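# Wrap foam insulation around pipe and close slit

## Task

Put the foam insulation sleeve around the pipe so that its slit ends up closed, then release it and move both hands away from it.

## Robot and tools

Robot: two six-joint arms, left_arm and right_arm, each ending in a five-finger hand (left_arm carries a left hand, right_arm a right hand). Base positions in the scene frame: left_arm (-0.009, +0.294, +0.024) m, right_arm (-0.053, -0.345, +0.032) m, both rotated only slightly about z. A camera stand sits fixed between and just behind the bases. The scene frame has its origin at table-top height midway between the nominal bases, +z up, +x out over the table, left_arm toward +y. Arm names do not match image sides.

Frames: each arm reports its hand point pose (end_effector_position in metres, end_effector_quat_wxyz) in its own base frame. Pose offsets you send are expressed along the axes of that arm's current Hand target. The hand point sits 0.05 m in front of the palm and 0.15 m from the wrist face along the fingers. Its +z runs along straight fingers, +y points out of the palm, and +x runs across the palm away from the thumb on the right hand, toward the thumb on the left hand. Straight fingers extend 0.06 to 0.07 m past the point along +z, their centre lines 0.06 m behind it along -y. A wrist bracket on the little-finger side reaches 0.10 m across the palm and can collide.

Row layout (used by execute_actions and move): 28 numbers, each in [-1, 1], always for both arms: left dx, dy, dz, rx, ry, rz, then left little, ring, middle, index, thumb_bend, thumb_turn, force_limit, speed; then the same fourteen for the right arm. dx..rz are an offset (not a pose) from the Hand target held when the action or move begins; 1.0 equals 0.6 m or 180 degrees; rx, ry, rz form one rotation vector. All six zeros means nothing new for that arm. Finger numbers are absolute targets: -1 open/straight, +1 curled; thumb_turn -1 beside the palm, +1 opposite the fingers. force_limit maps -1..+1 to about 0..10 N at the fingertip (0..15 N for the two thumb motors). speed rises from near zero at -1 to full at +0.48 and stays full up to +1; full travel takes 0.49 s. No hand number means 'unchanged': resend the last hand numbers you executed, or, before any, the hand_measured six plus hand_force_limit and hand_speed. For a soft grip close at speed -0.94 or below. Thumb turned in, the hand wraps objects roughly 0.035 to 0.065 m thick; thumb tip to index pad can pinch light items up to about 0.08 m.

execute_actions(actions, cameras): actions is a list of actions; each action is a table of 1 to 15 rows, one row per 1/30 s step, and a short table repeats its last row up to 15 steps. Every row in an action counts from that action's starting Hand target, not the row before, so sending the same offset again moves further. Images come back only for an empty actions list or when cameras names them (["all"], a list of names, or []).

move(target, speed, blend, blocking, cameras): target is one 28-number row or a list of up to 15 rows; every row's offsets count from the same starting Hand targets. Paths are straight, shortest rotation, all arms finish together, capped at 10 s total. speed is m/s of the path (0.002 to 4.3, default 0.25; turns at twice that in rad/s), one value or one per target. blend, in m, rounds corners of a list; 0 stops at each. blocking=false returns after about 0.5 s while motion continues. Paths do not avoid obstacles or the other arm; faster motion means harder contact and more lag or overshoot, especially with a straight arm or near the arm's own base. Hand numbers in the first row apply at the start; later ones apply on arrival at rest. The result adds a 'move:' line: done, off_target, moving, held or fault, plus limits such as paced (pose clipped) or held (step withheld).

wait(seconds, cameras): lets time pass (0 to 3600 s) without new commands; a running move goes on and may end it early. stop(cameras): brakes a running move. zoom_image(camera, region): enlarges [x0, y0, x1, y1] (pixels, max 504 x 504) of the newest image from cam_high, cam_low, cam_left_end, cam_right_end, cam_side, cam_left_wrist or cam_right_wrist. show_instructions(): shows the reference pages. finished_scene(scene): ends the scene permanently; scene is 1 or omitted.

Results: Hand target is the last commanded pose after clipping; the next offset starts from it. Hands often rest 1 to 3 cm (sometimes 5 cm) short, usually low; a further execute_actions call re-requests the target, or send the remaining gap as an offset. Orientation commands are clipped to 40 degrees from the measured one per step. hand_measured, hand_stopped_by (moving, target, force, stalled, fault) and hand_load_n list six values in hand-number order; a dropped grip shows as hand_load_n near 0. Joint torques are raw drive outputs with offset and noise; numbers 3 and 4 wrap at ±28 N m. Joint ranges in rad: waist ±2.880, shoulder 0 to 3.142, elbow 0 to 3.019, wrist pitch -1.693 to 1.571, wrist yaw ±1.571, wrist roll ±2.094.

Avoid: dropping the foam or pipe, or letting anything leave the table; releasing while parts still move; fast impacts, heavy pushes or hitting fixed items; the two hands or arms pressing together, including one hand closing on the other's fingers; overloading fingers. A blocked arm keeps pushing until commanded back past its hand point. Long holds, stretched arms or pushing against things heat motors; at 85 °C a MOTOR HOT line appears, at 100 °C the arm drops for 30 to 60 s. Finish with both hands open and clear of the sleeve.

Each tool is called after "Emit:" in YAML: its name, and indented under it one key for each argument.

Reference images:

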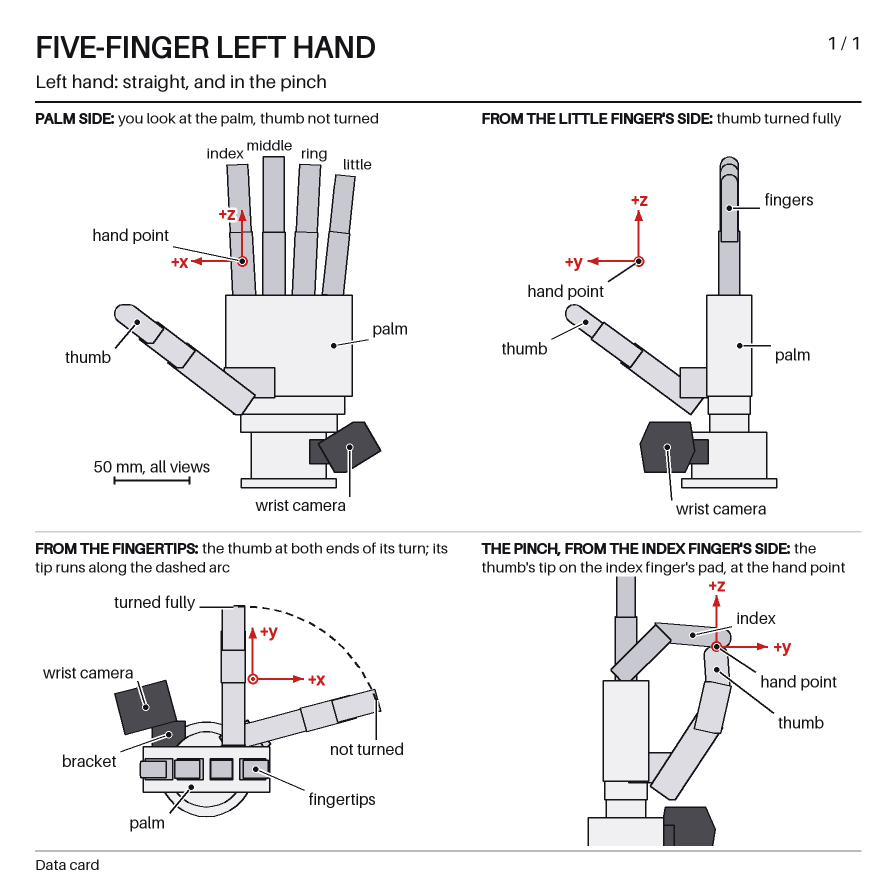

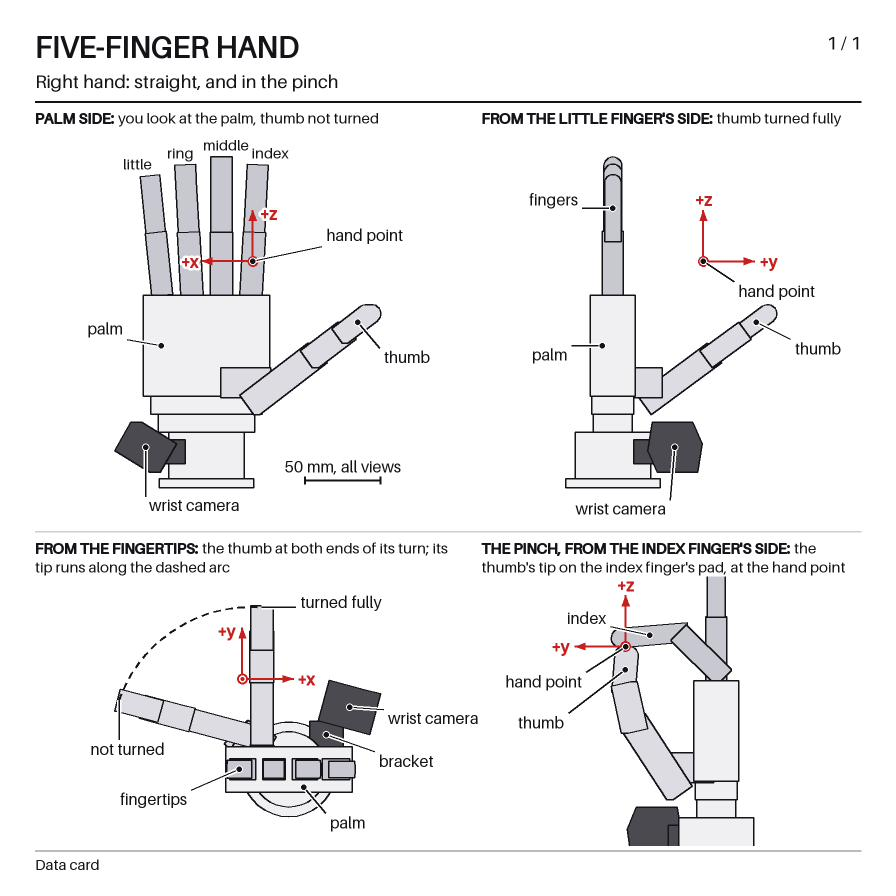

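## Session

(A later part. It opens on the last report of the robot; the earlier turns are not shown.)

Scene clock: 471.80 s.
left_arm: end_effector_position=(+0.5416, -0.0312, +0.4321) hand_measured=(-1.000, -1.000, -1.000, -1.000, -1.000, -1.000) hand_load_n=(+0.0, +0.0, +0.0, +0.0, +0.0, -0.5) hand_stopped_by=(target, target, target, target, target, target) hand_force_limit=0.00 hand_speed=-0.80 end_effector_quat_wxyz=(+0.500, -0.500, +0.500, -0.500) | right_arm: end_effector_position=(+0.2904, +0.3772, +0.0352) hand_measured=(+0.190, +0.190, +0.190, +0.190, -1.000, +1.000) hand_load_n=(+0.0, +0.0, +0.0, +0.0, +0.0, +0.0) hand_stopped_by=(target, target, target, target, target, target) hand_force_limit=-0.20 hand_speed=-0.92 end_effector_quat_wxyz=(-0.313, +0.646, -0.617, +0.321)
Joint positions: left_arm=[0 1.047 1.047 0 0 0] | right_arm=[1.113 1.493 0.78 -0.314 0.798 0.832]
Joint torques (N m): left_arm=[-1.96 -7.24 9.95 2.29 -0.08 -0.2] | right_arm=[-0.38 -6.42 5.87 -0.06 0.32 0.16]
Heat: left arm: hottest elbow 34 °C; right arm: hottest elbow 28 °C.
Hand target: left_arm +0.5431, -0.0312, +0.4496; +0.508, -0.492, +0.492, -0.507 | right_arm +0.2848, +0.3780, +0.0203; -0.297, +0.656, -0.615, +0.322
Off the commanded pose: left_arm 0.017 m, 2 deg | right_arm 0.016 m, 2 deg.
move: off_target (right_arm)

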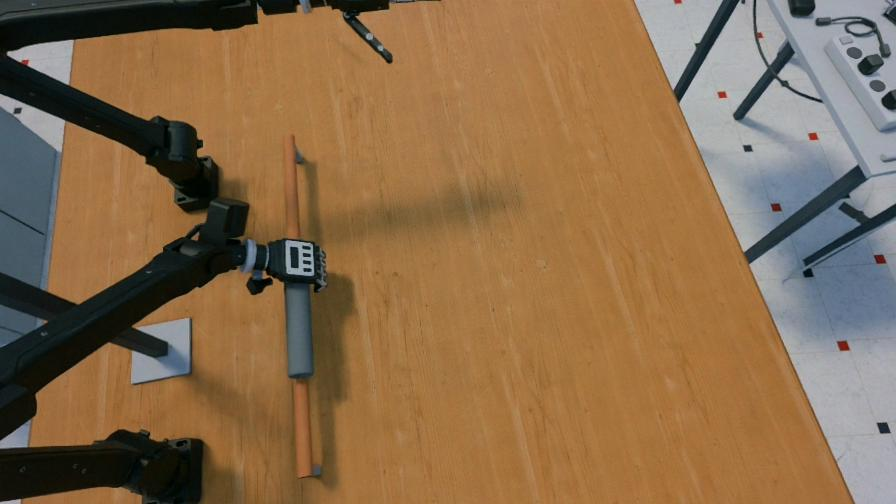

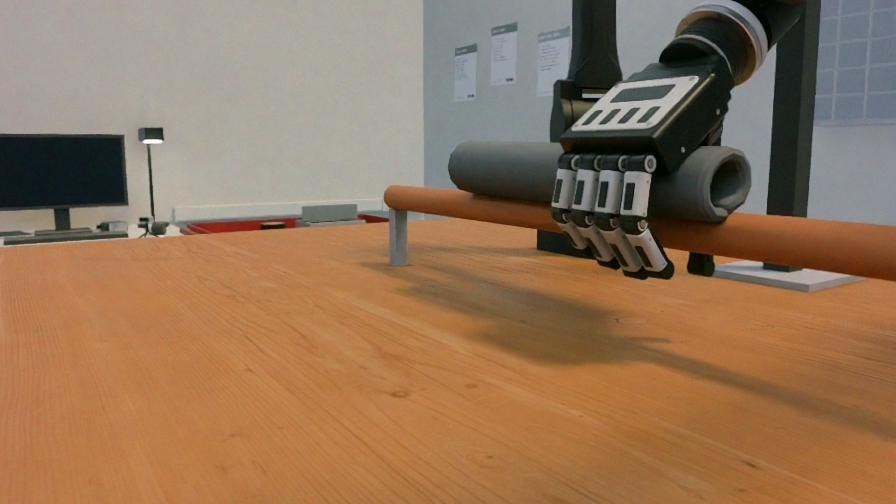

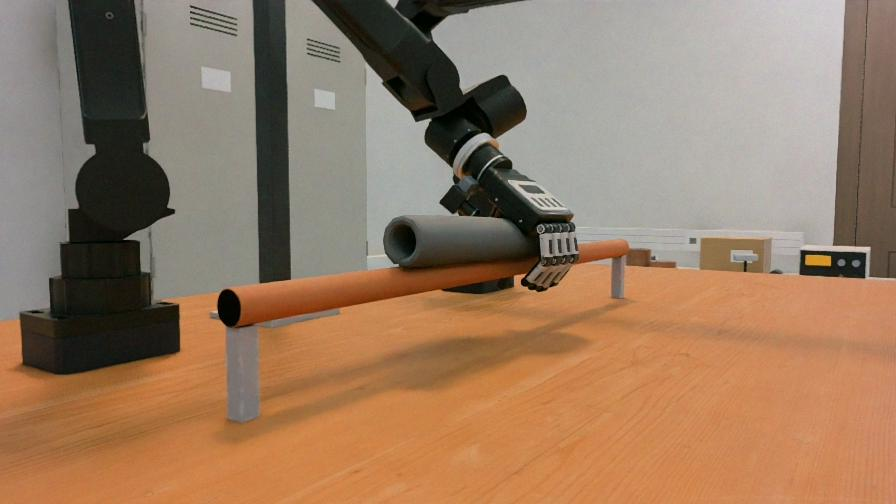

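Emit:
zoom_image:
  camera: "cam_left_end"
  region: [660, 130, 780, 250]

Emit:
zoom_image:
  camera: "cam_right_end"
  region: [360, 180, 580, 290]

Scaled by 4.200.

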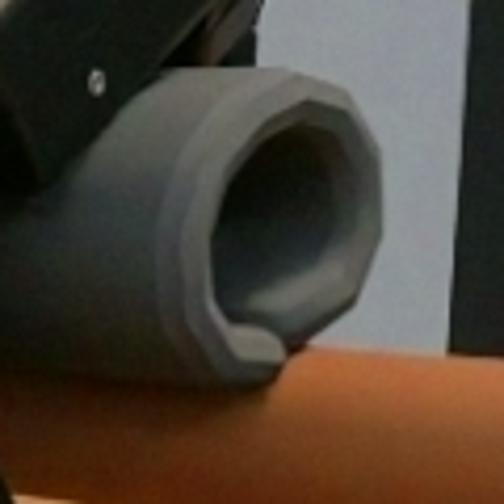

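Scaled by 2.291.

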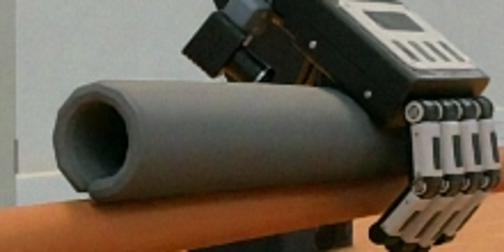

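Emit:
move:
  target: [0,0,0,0,0,0,-1,-1,-1,-1,-1,-1,0,-0.8,-0.0009,0.015,-0.0137,0,0,0,0.19,0.19,0.19,0.19,-1,1,-0.2,-0.92]
  speed: 0.04
  cameras: ["cam_high","cam_left_end","cam_right_end"]

Emit:
zoom_image:
  camera: "cam_left_end"
  region: [660, 130, 780, 250]

Emit:
zoom_image:
  camera: "cam_right_end"
  region: [360, 180, 580, 290]

Scene clock: 473.50 s.
left_arm: end_effector_position=(+0.5416, -0.0312, +0.4321) hand_measured=(-1.000, -1.000, -1.000, -1.000, -1.000, -1.000) hand_load_n=(+0.0, +0.0, +0.0, +0.0, +0.0, -0.5) hand_stopped_by=(target, target, target, target, target, target) hand_force_limit=0.00 hand_speed=-0.80 end_effector_quat_wxyz=(+0.500, -0.500, +0.500, -0.500) | right_arm: end_effector_position=(+0.2853, +0.3787, +0.0356) hand_measured=(+0.190, +0.190, +0.190, +0.190, -1.000, +1.000) hand_load_n=(+0.0, +0.0, +0.0, +0.0, +0.0, +0.0) hand_stopped_by=(target, target, target, target, target, target) hand_force_limit=-0.20 hand_speed=-0.92 end_effector_quat_wxyz=(-0.315, +0.641, -0.621, +0.324)
Joint positions: left_arm=[0 1.047 1.047 0 0 0] | right_arm=[1.131 1.493 0.78 -0.331 0.817 0.867]
Joint torques (N m): left_arm=[-1.73 -6.95 9.92 2.37 -0.06 -0.2] | right_arm=[0.5 -7.18 5.26 -0.2 0.11 0.17]
Heat: left arm: hottest elbow 34 °C; right arm: hottest elbow 28 °C.
Hand target: left_arm +0.5431, -0.0312, +0.4496; +0.508, -0.492, +0.492, -0.507 | right_arm +0.2729, +0.3779, +0.0183; -0.297, +0.655, -0.615, +0.322
Off the commanded pose: left_arm 0.017 m, 2 deg | right_arm 0.021 m, 3 deg.
move: off_target (right_arm)

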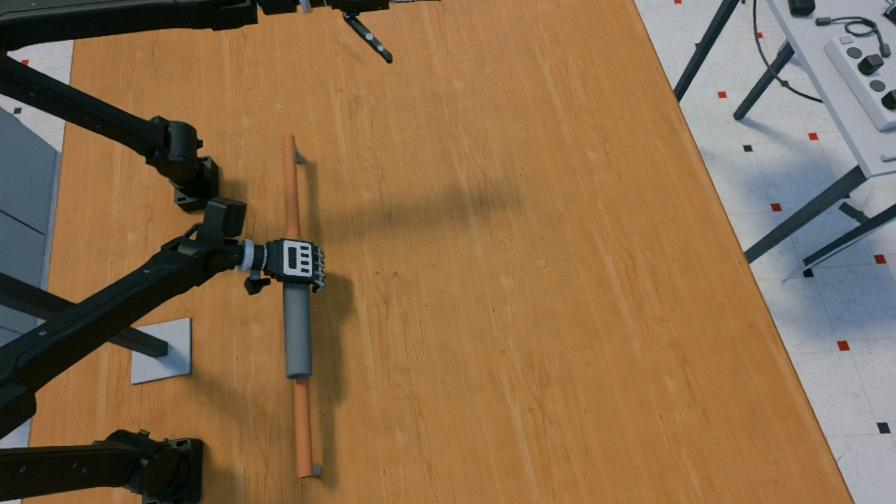

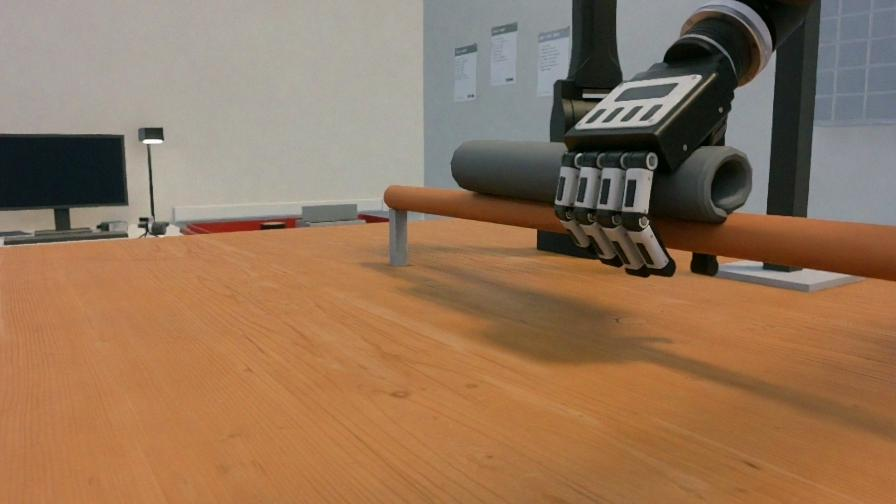

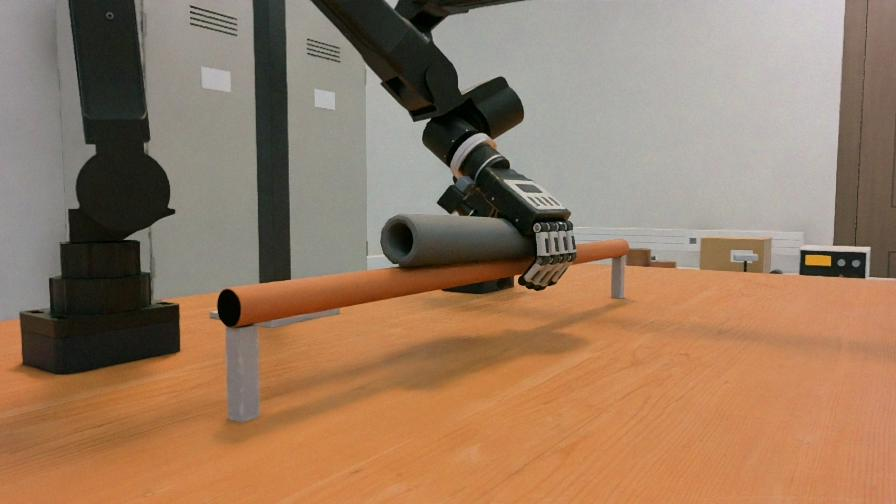

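Scaled by 4.200.

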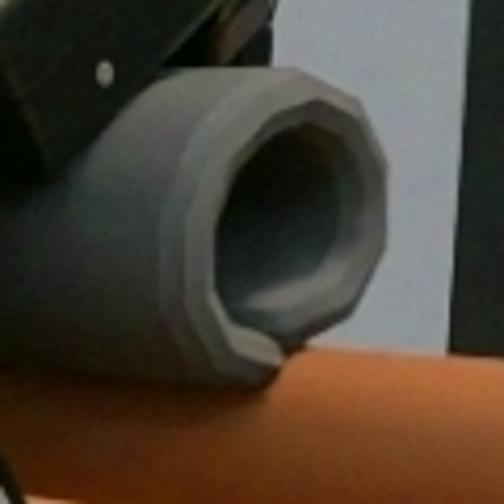

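Scaled by 2.291.

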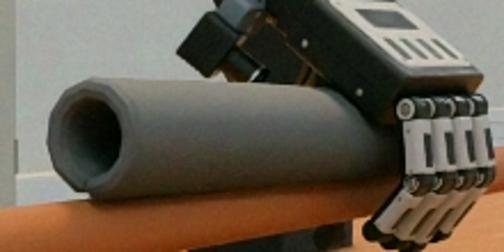

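Emit:
move:
  target: [0,0,0,0,0,0,-1,-1,-1,-1,-1,-1,0,-0.8,-0.0014,0.0253,0.001,0,0,0,0.19,0.19,0.19,0.19,-1,1,-0.2,-0.92]
  speed: 0.04
  cameras: ["cam_high","cam_left_end","cam_right_end"]

Emit:
zoom_image:
  camera: "cam_left_end"
  region: [660, 130, 780, 250]

Emit:
zoom_image:
  camera: "cam_high"
  region: [240, 240, 340, 400]

Scene clock: 474.53 s.
left_arm: end_effector_position=(+0.5416, -0.0312, +0.4321) hand_measured=(-1.000, -1.000, -1.000, -1.000, -1.000, -1.000) hand_load_n=(+0.0, +0.0, +0.5, -0.5, +0.0, +0.0) hand_stopped_by=(target, target, target, target, target, target) hand_force_limit=0.00 hand_speed=-0.80 end_effector_quat_wxyz=(+0.500, -0.500, +0.500, -0.500) | right_arm: end_effector_position=(+0.2838, +0.3799, +0.0349) hand_measured=(+0.190, +0.190, +0.190, +0.190, -1.000, +1.000) hand_load_n=(+0.0, +0.0, +0.0, +0.0, +0.0, +0.0) hand_stopped_by=(target, target, target, target, target, target) hand_force_limit=-0.20 hand_speed=-0.92 end_effector_quat_wxyz=(-0.318, +0.635, -0.622, +0.328)
Joint positions: left_arm=[0 1.047 1.047 0 0 0] | right_arm=[1.142 1.498 0.78 -0.331 0.835 0.885]
Joint torques (N m): left_arm=[-1.67 -6.95 9.92 2.33 -0.08 -0.18] | right_arm=[1.03 -6.36 3.78 0.34 -0.19 0.23]
Heat: left arm: hottest elbow 34 °C; right arm: hottest elbow 28 °C.
Hand target: left_arm +0.5431, -0.0312, +0.4496; +0.508, -0.492, +0.492, -0.507 | right_arm +0.2640, +0.3777, +0.0059; -0.297, +0.655, -0.615, +0.323
Off the commanded pose: left_arm 0.017 m, 2 deg | right_arm 0.035 m, 4 deg.
move: off_target (right_arm)

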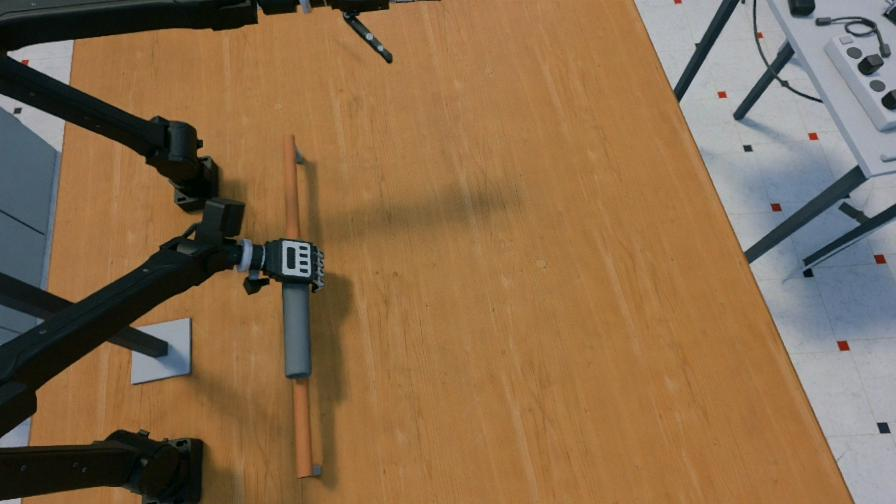

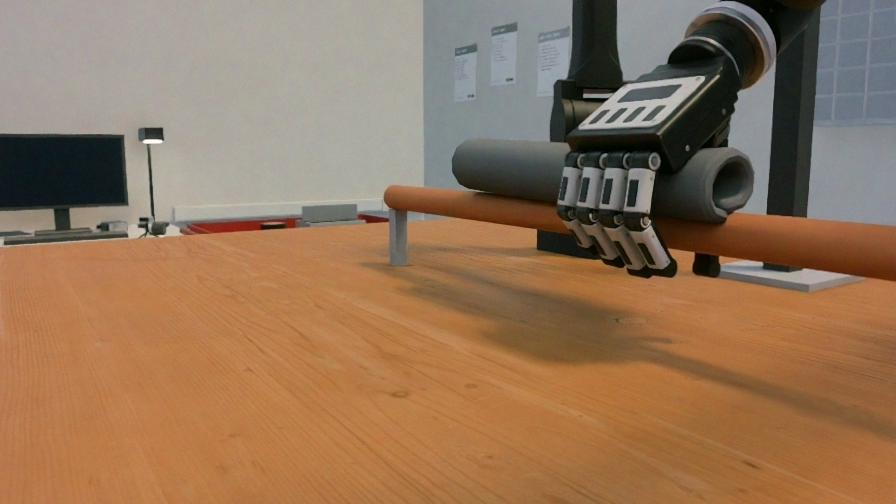

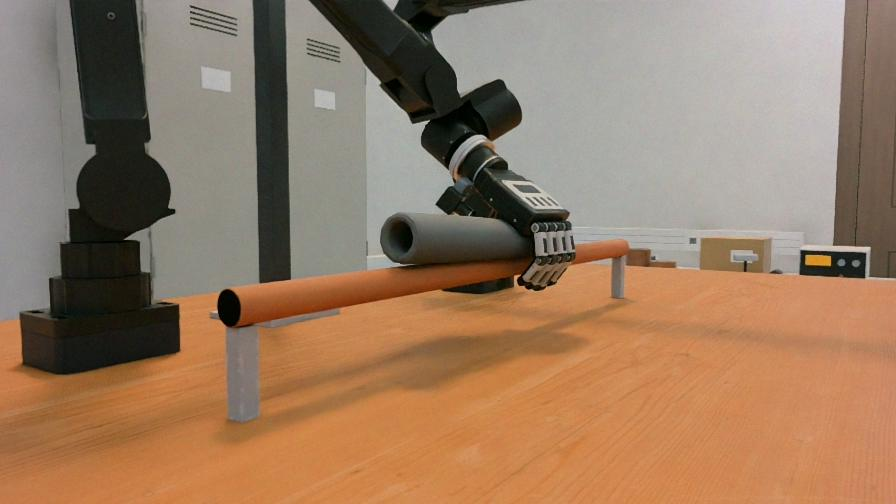

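Scaled by 4.200.

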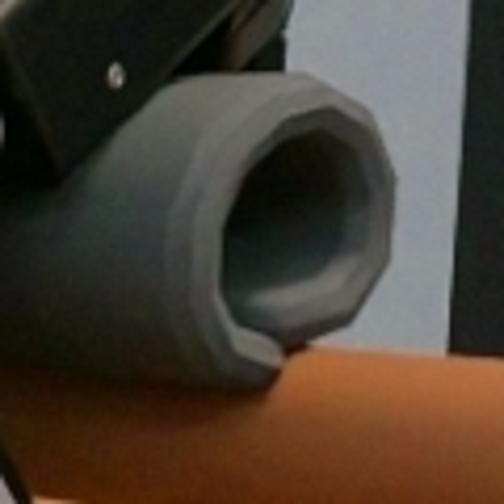

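Scaled by 3.150.

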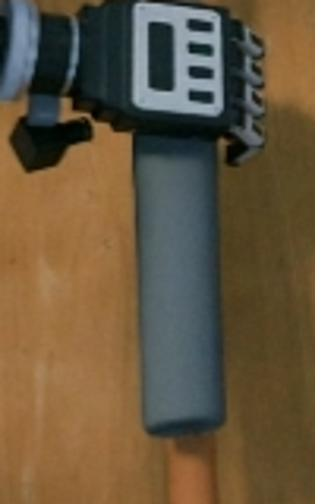

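Emit:
move:
  target: [0,0,0,0,0,0,-1,-1,-1,-1,-1,-1,0,-0.8,-0.0018,0.0258,0.0076,0,0,0,0.19,0.19,0.19,0.19,-1,1,-0.2,-0.92]
  speed: 0.04
  cameras: ["cam_high","cam_left_end","cam_right_end"]

Emit:
zoom_image:
  camera: "cam_left_end"
  region: [660, 130, 780, 250]

Emit:
zoom_image:
  camera: "cam_high"
  region: [240, 240, 340, 400]

Scene clock: 475.57 s.
left_arm: end_effector_position=(+0.5416, -0.0312, +0.4321) hand_measured=(-1.000, -1.000, -1.000, -1.000, -1.000, -1.000) hand_load_n=(+0.0, +0.0, +0.0, +0.0, +0.0, -0.5) hand_stopped_by=(target, target, target, target, target, target) hand_force_limit=0.00 hand_speed=-0.80 end_effector_quat_wxyz=(+0.500, -0.500, +0.500, -0.500) | right_arm: end_effector_position=(+0.2841, +0.3803, +0.0305) hand_measured=(+0.190, +0.190, +0.190, +0.190, -1.000, +1.000) hand_load_n=(+0.0, +0.0, +0.0, +0.0, +0.0, +0.0) hand_stopped_by=(target, target, target, target, target, target) hand_force_limit=-0.20 hand_speed=-0.92 end_effector_quat_wxyz=(-0.324, +0.629, -0.624, +0.332)
Joint positions: left_arm=[0 1.047 1.047 0 0 0] | right_arm=[1.148 1.51 0.77 -0.305 0.851 0.897]
Joint torques (N m): left_arm=[-1.73 -7.06 9.99 2.36 -0.06 -0.19] | right_arm=[1.32 -5.48 3.08 0.39 -0.52 0.31]
Heat: left arm: hottest elbow 34 °C; right arm: hottest elbow 28 °C.
Hand target: left_arm +0.5431, -0.0312, +0.4496; +0.508, -0.492, +0.492, -0.507 | right_arm +0.2580, +0.3777, -0.0092; -0.297, +0.656, -0.615, +0.322
Off the commanded pose: left_arm 0.017 m, 2 deg | right_arm 0.048 m, 5 deg.
move: off_target (right_arm)

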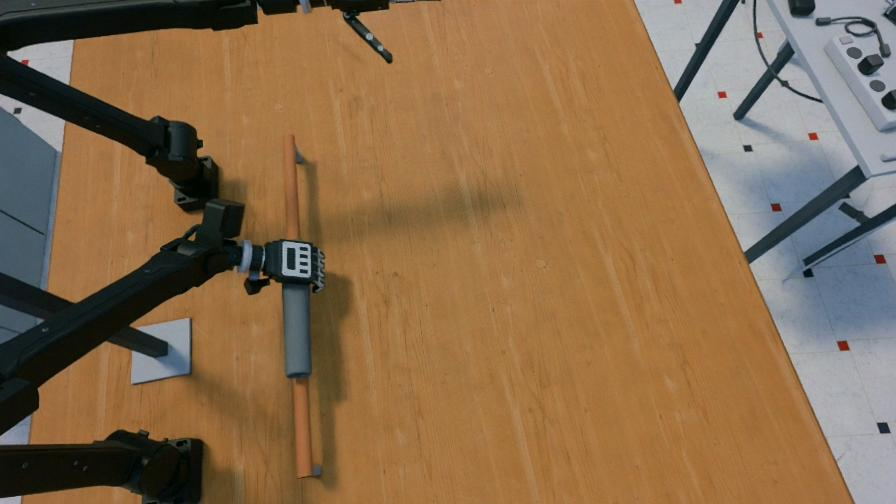

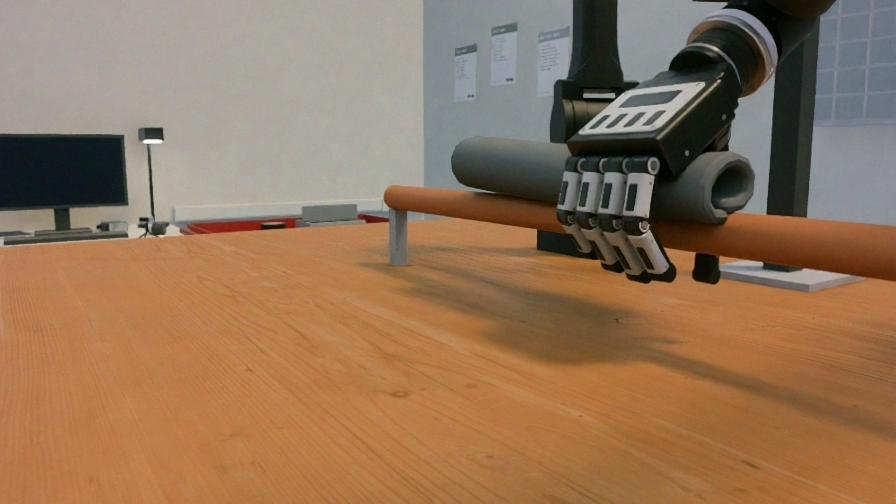

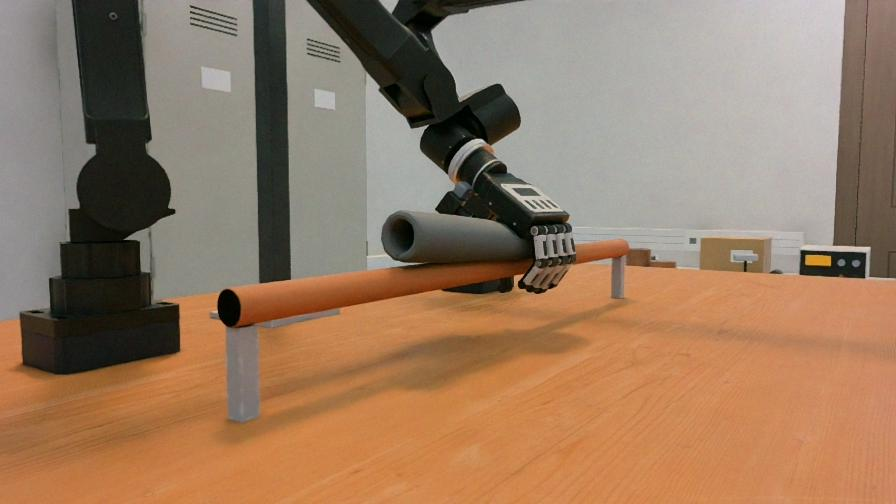

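Scaled by 4.200.

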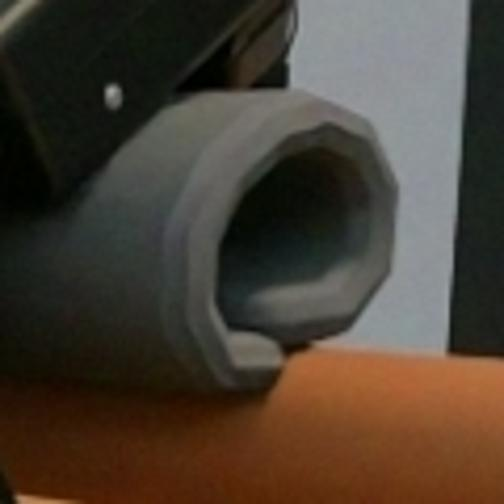

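Scaled by 3.150.

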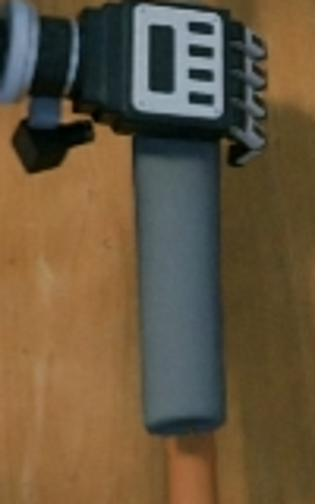

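Emit:
move:
  target:
    - [0,0,0,0,0,0,-1,-1,-1,-1,-1,-1,0,-0.8,0.0038,-0.0581,0.0095,0,0,0,0.19,0.19,0.19,0.19,-1,1,-0.2,-0.92]
    - [0,0,0,0,0,0,-1,-1,-1,-1,-1,-1,0,-0.8,0.0087,-0.1712,-0.0707,0,0,0,0.19,0.19,0.19,0.19,-1,1,-0.2,-0.92]
  speed: 0.06
  blend: [0.01, 0]
  cameras: ["cam_high","cam_left_end","cam_right_end"]

Emit:
zoom_image:
  camera: "cam_left_end"
  region: [600, 90, 800, 250]

Emit:
zoom_image:
  camera: "cam_high"
  region: [240, 240, 340, 400]

Scene clock: 482.83 s.
left_arm: end_effector_position=(+0.5416, -0.0312, +0.4321) hand_measured=(-1.000, -1.000, -1.000, -1.000, -1.000, -1.000) hand_load_n=(+0.0, +0.0, +0.0, +0.0, +0.0, +0.0) hand_stopped_by=(target, target, target, target, target, target) hand_force_limit=0.00 hand_speed=-0.80 end_effector_quat_wxyz=(+0.500, -0.500, +0.500, -0.500) | right_arm: end_effector_position=(+0.2778, +0.3677, +0.0741) hand_measured=(+0.190, +0.190, +0.190, +0.190, -1.000, +1.000) hand_load_n=(+0.0, +0.0, +0.0, +0.0, +0.0, +0.0) hand_stopped_by=(target, target, target, target, target, target) hand_force_limit=-0.20 hand_speed=-0.92 end_effector_quat_wxyz=(-0.278, +0.665, -0.610, +0.328)
Joint positions: left_arm=[0 1.047 1.047 0 0 0] | right_arm=[1.127 1.416 0.856 -0.558 0.795 0.848]
Joint torques (N m): left_arm=[-1.61 -7.12 9.92 2.3 -0.07 -0.21] | right_arm=[-1.96 -10.4 8.55 0.36 0.36 -0.06]
Heat: left arm: hottest elbow 34 °C; right arm: hottest elbow 28 °C.
Hand target: left_arm +0.5431, -0.0312, +0.4496; +0.508, -0.492, +0.492, -0.507 | right_arm +0.2879, +0.3798, +0.0981; -0.297, +0.655, -0.615, +0.322
Off the commanded pose: left_arm 0.017 m, 2 deg | right_arm 0.029 m, 3 deg.
move: off_target (right_arm)

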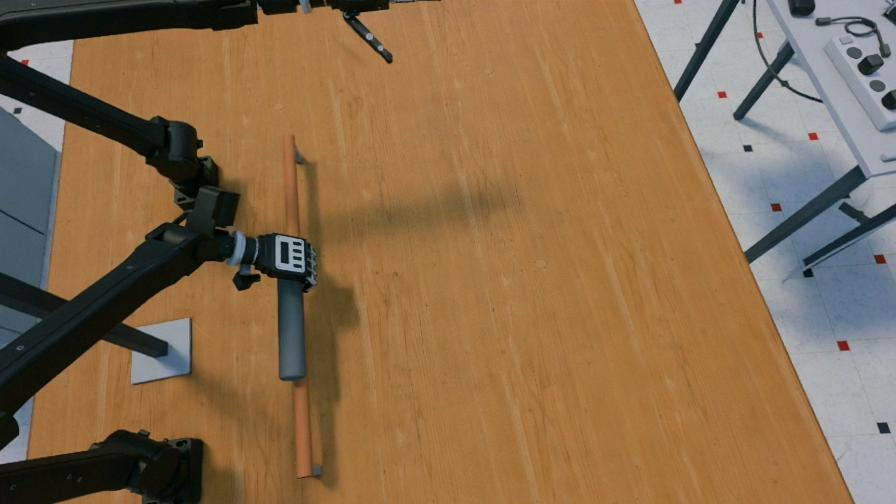

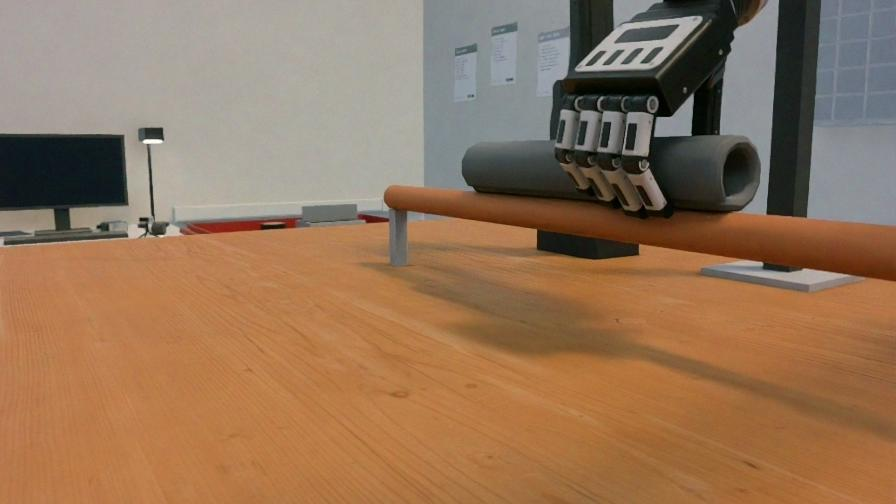

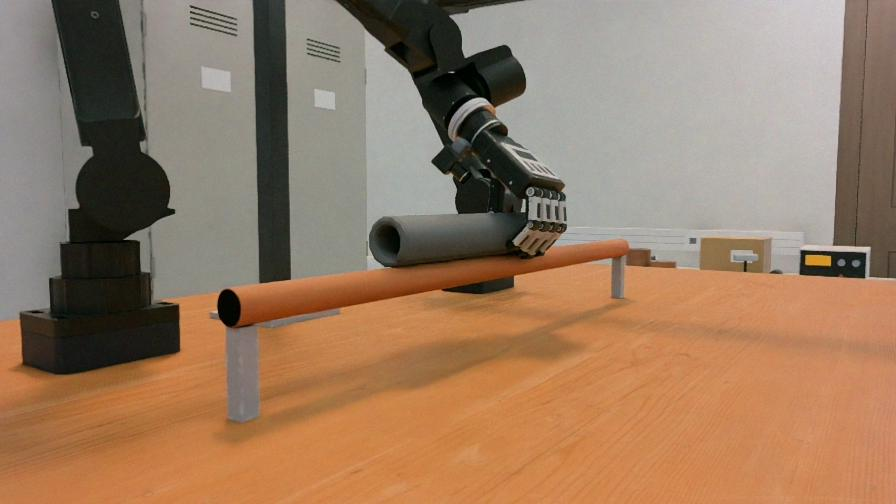

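Scaled by 2.520.

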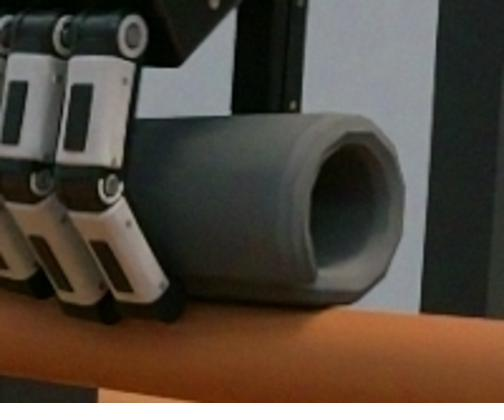

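Scaled by 3.150.

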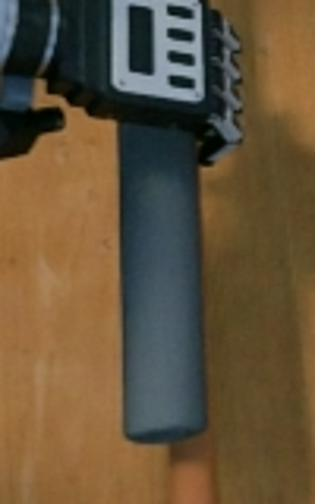

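Emit:
execute_actions:
  actions: []
  cameras: ["cam_high","cam_left_end"]

Scene clock: 483.70 s.
left_arm: end_effector_position=(+0.5416, -0.0312, +0.4321) hand_measured=(-1.000, -1.000, -1.000, -1.000, -1.000, -1.000) hand_load_n=(+0.0, -0.5, +0.0, -0.5, +0.0, -0.5) hand_stopped_by=(target, target, target, target, target, target) hand_force_limit=0.00 hand_speed=-0.80 end_effector_quat_wxyz=(+0.500, -0.500, +0.500, -0.500) | right_arm: end_effector_position=(+0.2778, +0.3676, +0.0740) hand_measured=(+0.190, +0.190, +0.190, +0.190, -1.000, +1.000) hand_load_n=(+0.0, +0.0, +0.0, +0.0, +0.0, +0.0) hand_stopped_by=(target, target, target, target, target, target) hand_force_limit=-0.20 hand_speed=-0.92 end_effector_quat_wxyz=(-0.278, +0.666, -0.610, +0.328)
Joint positions: left_arm=[0 1.047 1.047 0 0 0] | right_arm=[1.127 1.416 0.856 -0.559 0.795 0.848]
Joint velocities: within noise
Joint torques (N m): left_arm=[-1.67 -7.12 9.91 2.32 -0.07 -0.18] | right_arm=[-2.08 -10.75 8.47 0.24 0.39 -0.06]
Motor temperatures (°C): left_arm=[24 25 34 27 22 24] | right_arm=[26 24 28 22 23 25]
Heat: left arm: hottest elbow 34 °C; right arm: hottest elbow 28 °C.
Hand target: left_arm +0.5431, -0.0312, +0.4496; +0.508, -0.492, +0.492, -0.507 | right_arm +0.2879, +0.3797, +0.0980; -0.297, +0.656, -0.615, +0.323
Off the commanded pose: left_arm 0.017 m, 2 deg | right_arm 0.029 m, 3 deg.
Images, in order (width x height): cam_high 896x504, cam_left_end 896x504.

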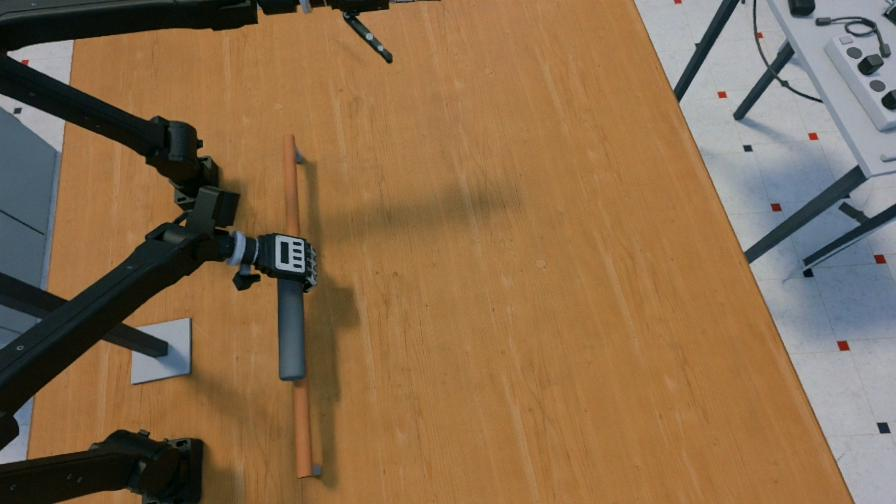

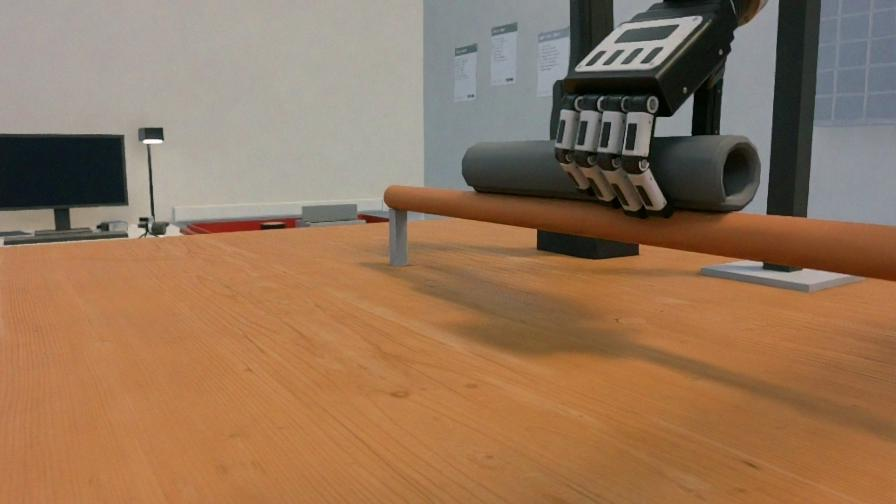

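Emit:
zoom_image:
  camera: "cam_left_end"
  region: [660, 110, 780, 230]

Emit:
execute_actions:
  actions: []
  cameras: ["cam_low","cam_right_end","cam_side"]

Scaled by 4.200.

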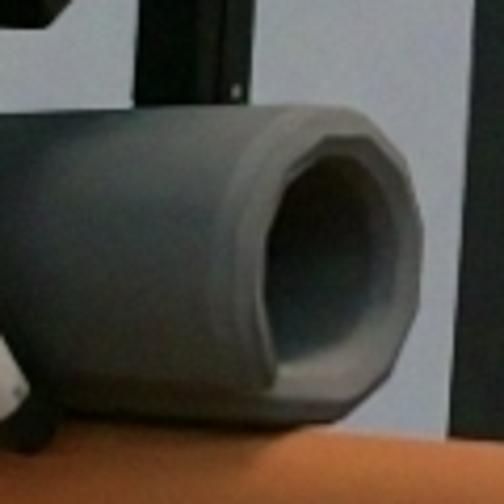

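Scene clock: 483.77 s.
left_arm: end_effector_position=(+0.5416, -0.0312, +0.4321) hand_measured=(-1.000, -1.000, -1.000, -1.000, -1.000, -1.000) hand_load_n=(+0.0, +0.0, +0.0, -0.5, +0.0, -0.5) hand_stopped_by=(target, target, target, target, target, target) hand_force_limit=0.00 hand_speed=-0.80 end_effector_quat_wxyz=(+0.500, -0.500, +0.500, -0.500) | right_arm: end_effector_position=(+0.2778, +0.3676, +0.0740) hand_measured=(+0.190, +0.190, +0.190, +0.190, -1.000, +1.000) hand_load_n=(+0.0, +0.0, +0.0, +0.0, +0.0, +0.0) hand_stopped_by=(target, target, target, target, target, target) hand_force_limit=-0.20 hand_speed=-0.92 end_effector_quat_wxyz=(-0.278, +0.666, -0.610, +0.328)
Joint positions: left_arm=[0 1.047 1.047 0 0 0] | right_arm=[1.127 1.416 0.856 -0.559 0.795 0.848]
Joint velocities: within noise
Joint torques (N m): left_arm=[-1.73 -6.83 9.95 2.28 -0.06 -0.2] | right_arm=[-1.79 -10.7 8.54 0.12 0.37 -0.06]
Motor temperatures (°C): left_arm=[24 25 34 27 22 24] | right_arm=[26 24 28 22 23 25]
Heat: left arm: hottest elbow 34 °C; right arm: hottest elbow 28 °C.
Hand target: left_arm +0.5431, -0.0312, +0.4496; +0.508, -0.492, +0.492, -0.507 | right_arm +0.2879, +0.3797, +0.0980; -0.297, +0.656, -0.615, +0.323
Off the commanded pose: left_arm 0.017 m, 2 deg | right_arm 0.029 m, 3 deg.
Images, in order (width x height): cam_low 896x504, cam_right_end 896x504, cam_side 896x504.

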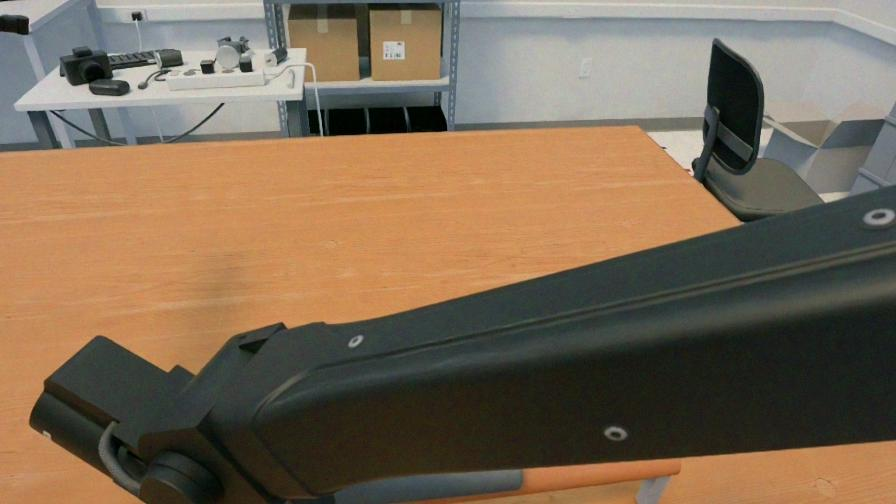

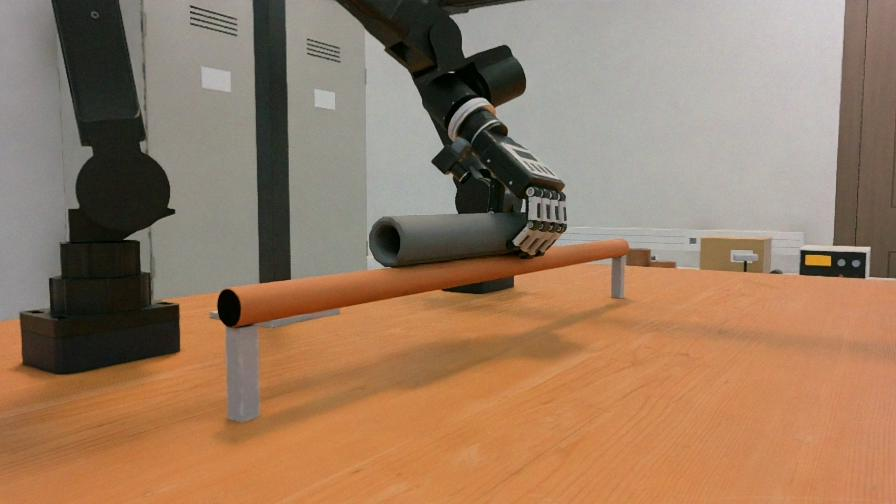

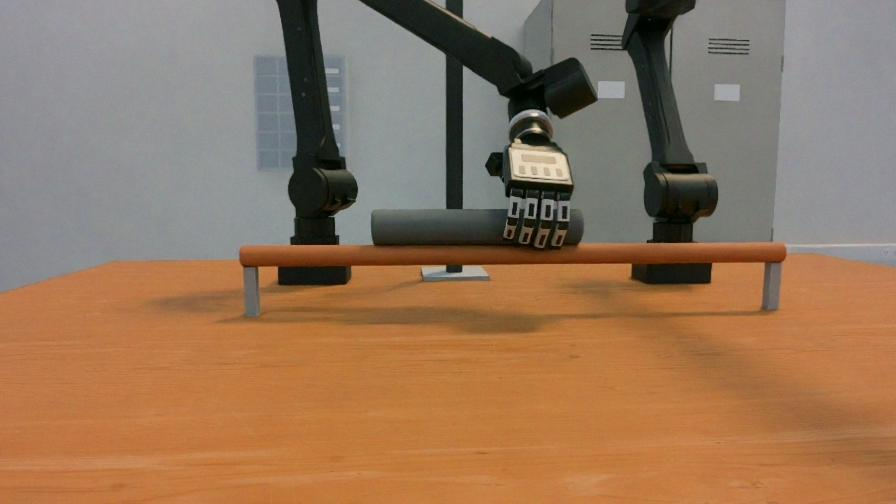

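Emit:
zoom_image:
  camera: "cam_right_end"
  region: [350, 190, 450, 290]

Emit:
zoom_image:
  camera: "cam_side"
  region: [350, 180, 610, 280]

Scaled by 5.040.

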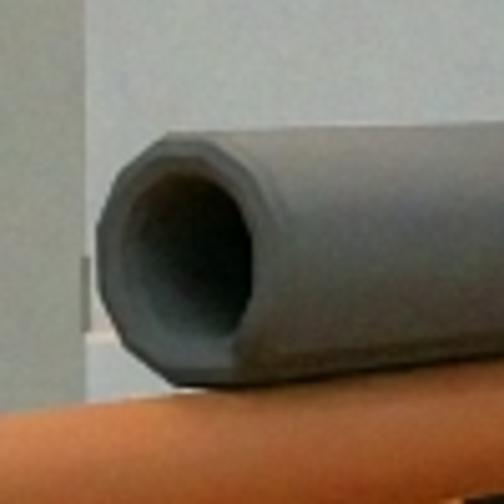

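Scaled by 1.938.

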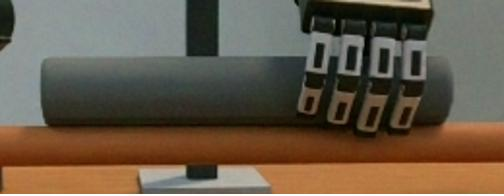

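Emit:
move:
  target:
    - [0,0,0,0,0,0,-1,-1,-1,-1,-1,-1,0,-0.8,0,0,0,0,0,0,0.28,0.28,0.28,0.28,-1,1,-0.2,-0.92]
  cameras: ["cam_left_end","cam_high"]

Emit:
zoom_image:
  camera: "cam_left_end"
  region: [660, 110, 780, 230]

Scene clock: 488.20 s.
left_arm: end_effector_position=(+0.5416, -0.0312, +0.4321) hand_measured=(-1.000, -1.000, -1.000, -1.000, -1.000, -1.000) hand_load_n=(+0.0, +0.0, +0.0, +0.0, +0.0, +0.0) hand_stopped_by=(target, target, target, target, target, target) hand_force_limit=0.00 hand_speed=-0.80 end_effector_quat_wxyz=(+0.500, -0.500, +0.500, -0.500) | right_arm: end_effector_position=(+0.2778, +0.3676, +0.0740) hand_measured=(+0.280, +0.280, +0.280, +0.280, -1.000, +1.000) hand_load_n=(+0.0, +0.5, +0.0, +0.0, +0.0, +0.5) hand_stopped_by=(target, target, target, target, target, target) hand_force_limit=-0.20 hand_speed=-0.92 end_effector_quat_wxyz=(-0.278, +0.666, -0.610, +0.328)
Joint positions: left_arm=[0 1.047 1.047 0 0 0] | right_arm=[1.127 1.416 0.856 -0.559 0.795 0.848]
Joint torques (N m): left_arm=[-1.49 -7.12 9.94 2.29 -0.08 -0.21] | right_arm=[-1.73 -10.34 8.36 0.14 0.38 -0.04]
Heat: left arm: hottest elbow 34 °C; right arm: hottest elbow 28 °C.
Hand target: left_arm +0.5431, -0.0312, +0.4496; +0.508, -0.492, +0.492, -0.507 | right_arm +0.2879, +0.3797, +0.0980; -0.297, +0.656, -0.615, +0.323
Off the commanded pose: left_arm 0.017 m, 2 deg | right_arm 0.029 m, 3 deg.
move: done
Images, in order (width x height): cam_high 896x504, cam_left_end 896x504.

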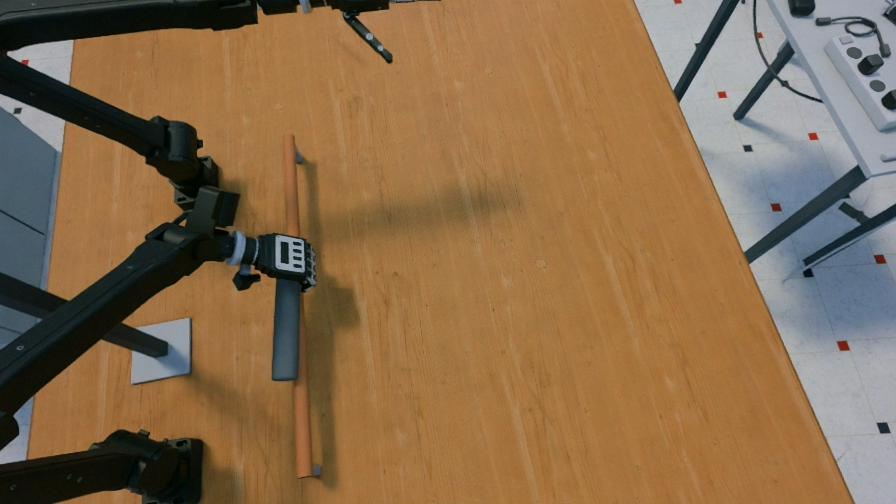

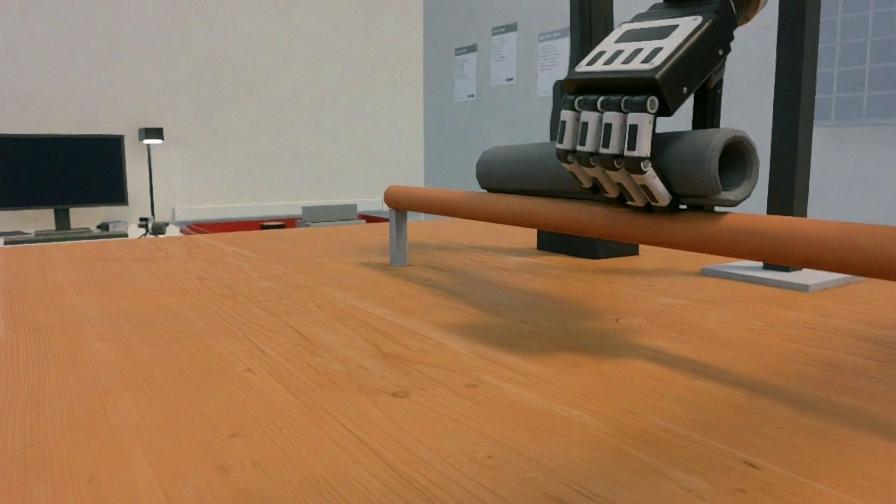

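Scaled by 4.200.

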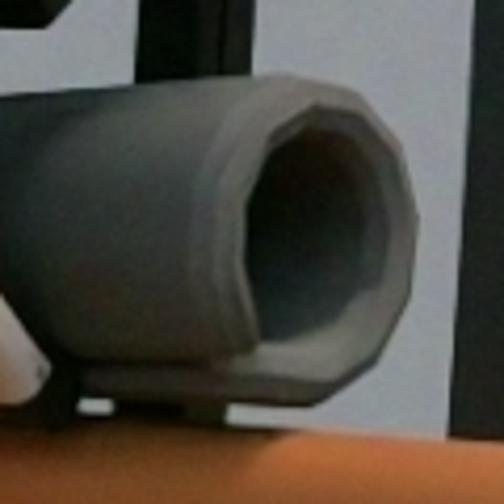

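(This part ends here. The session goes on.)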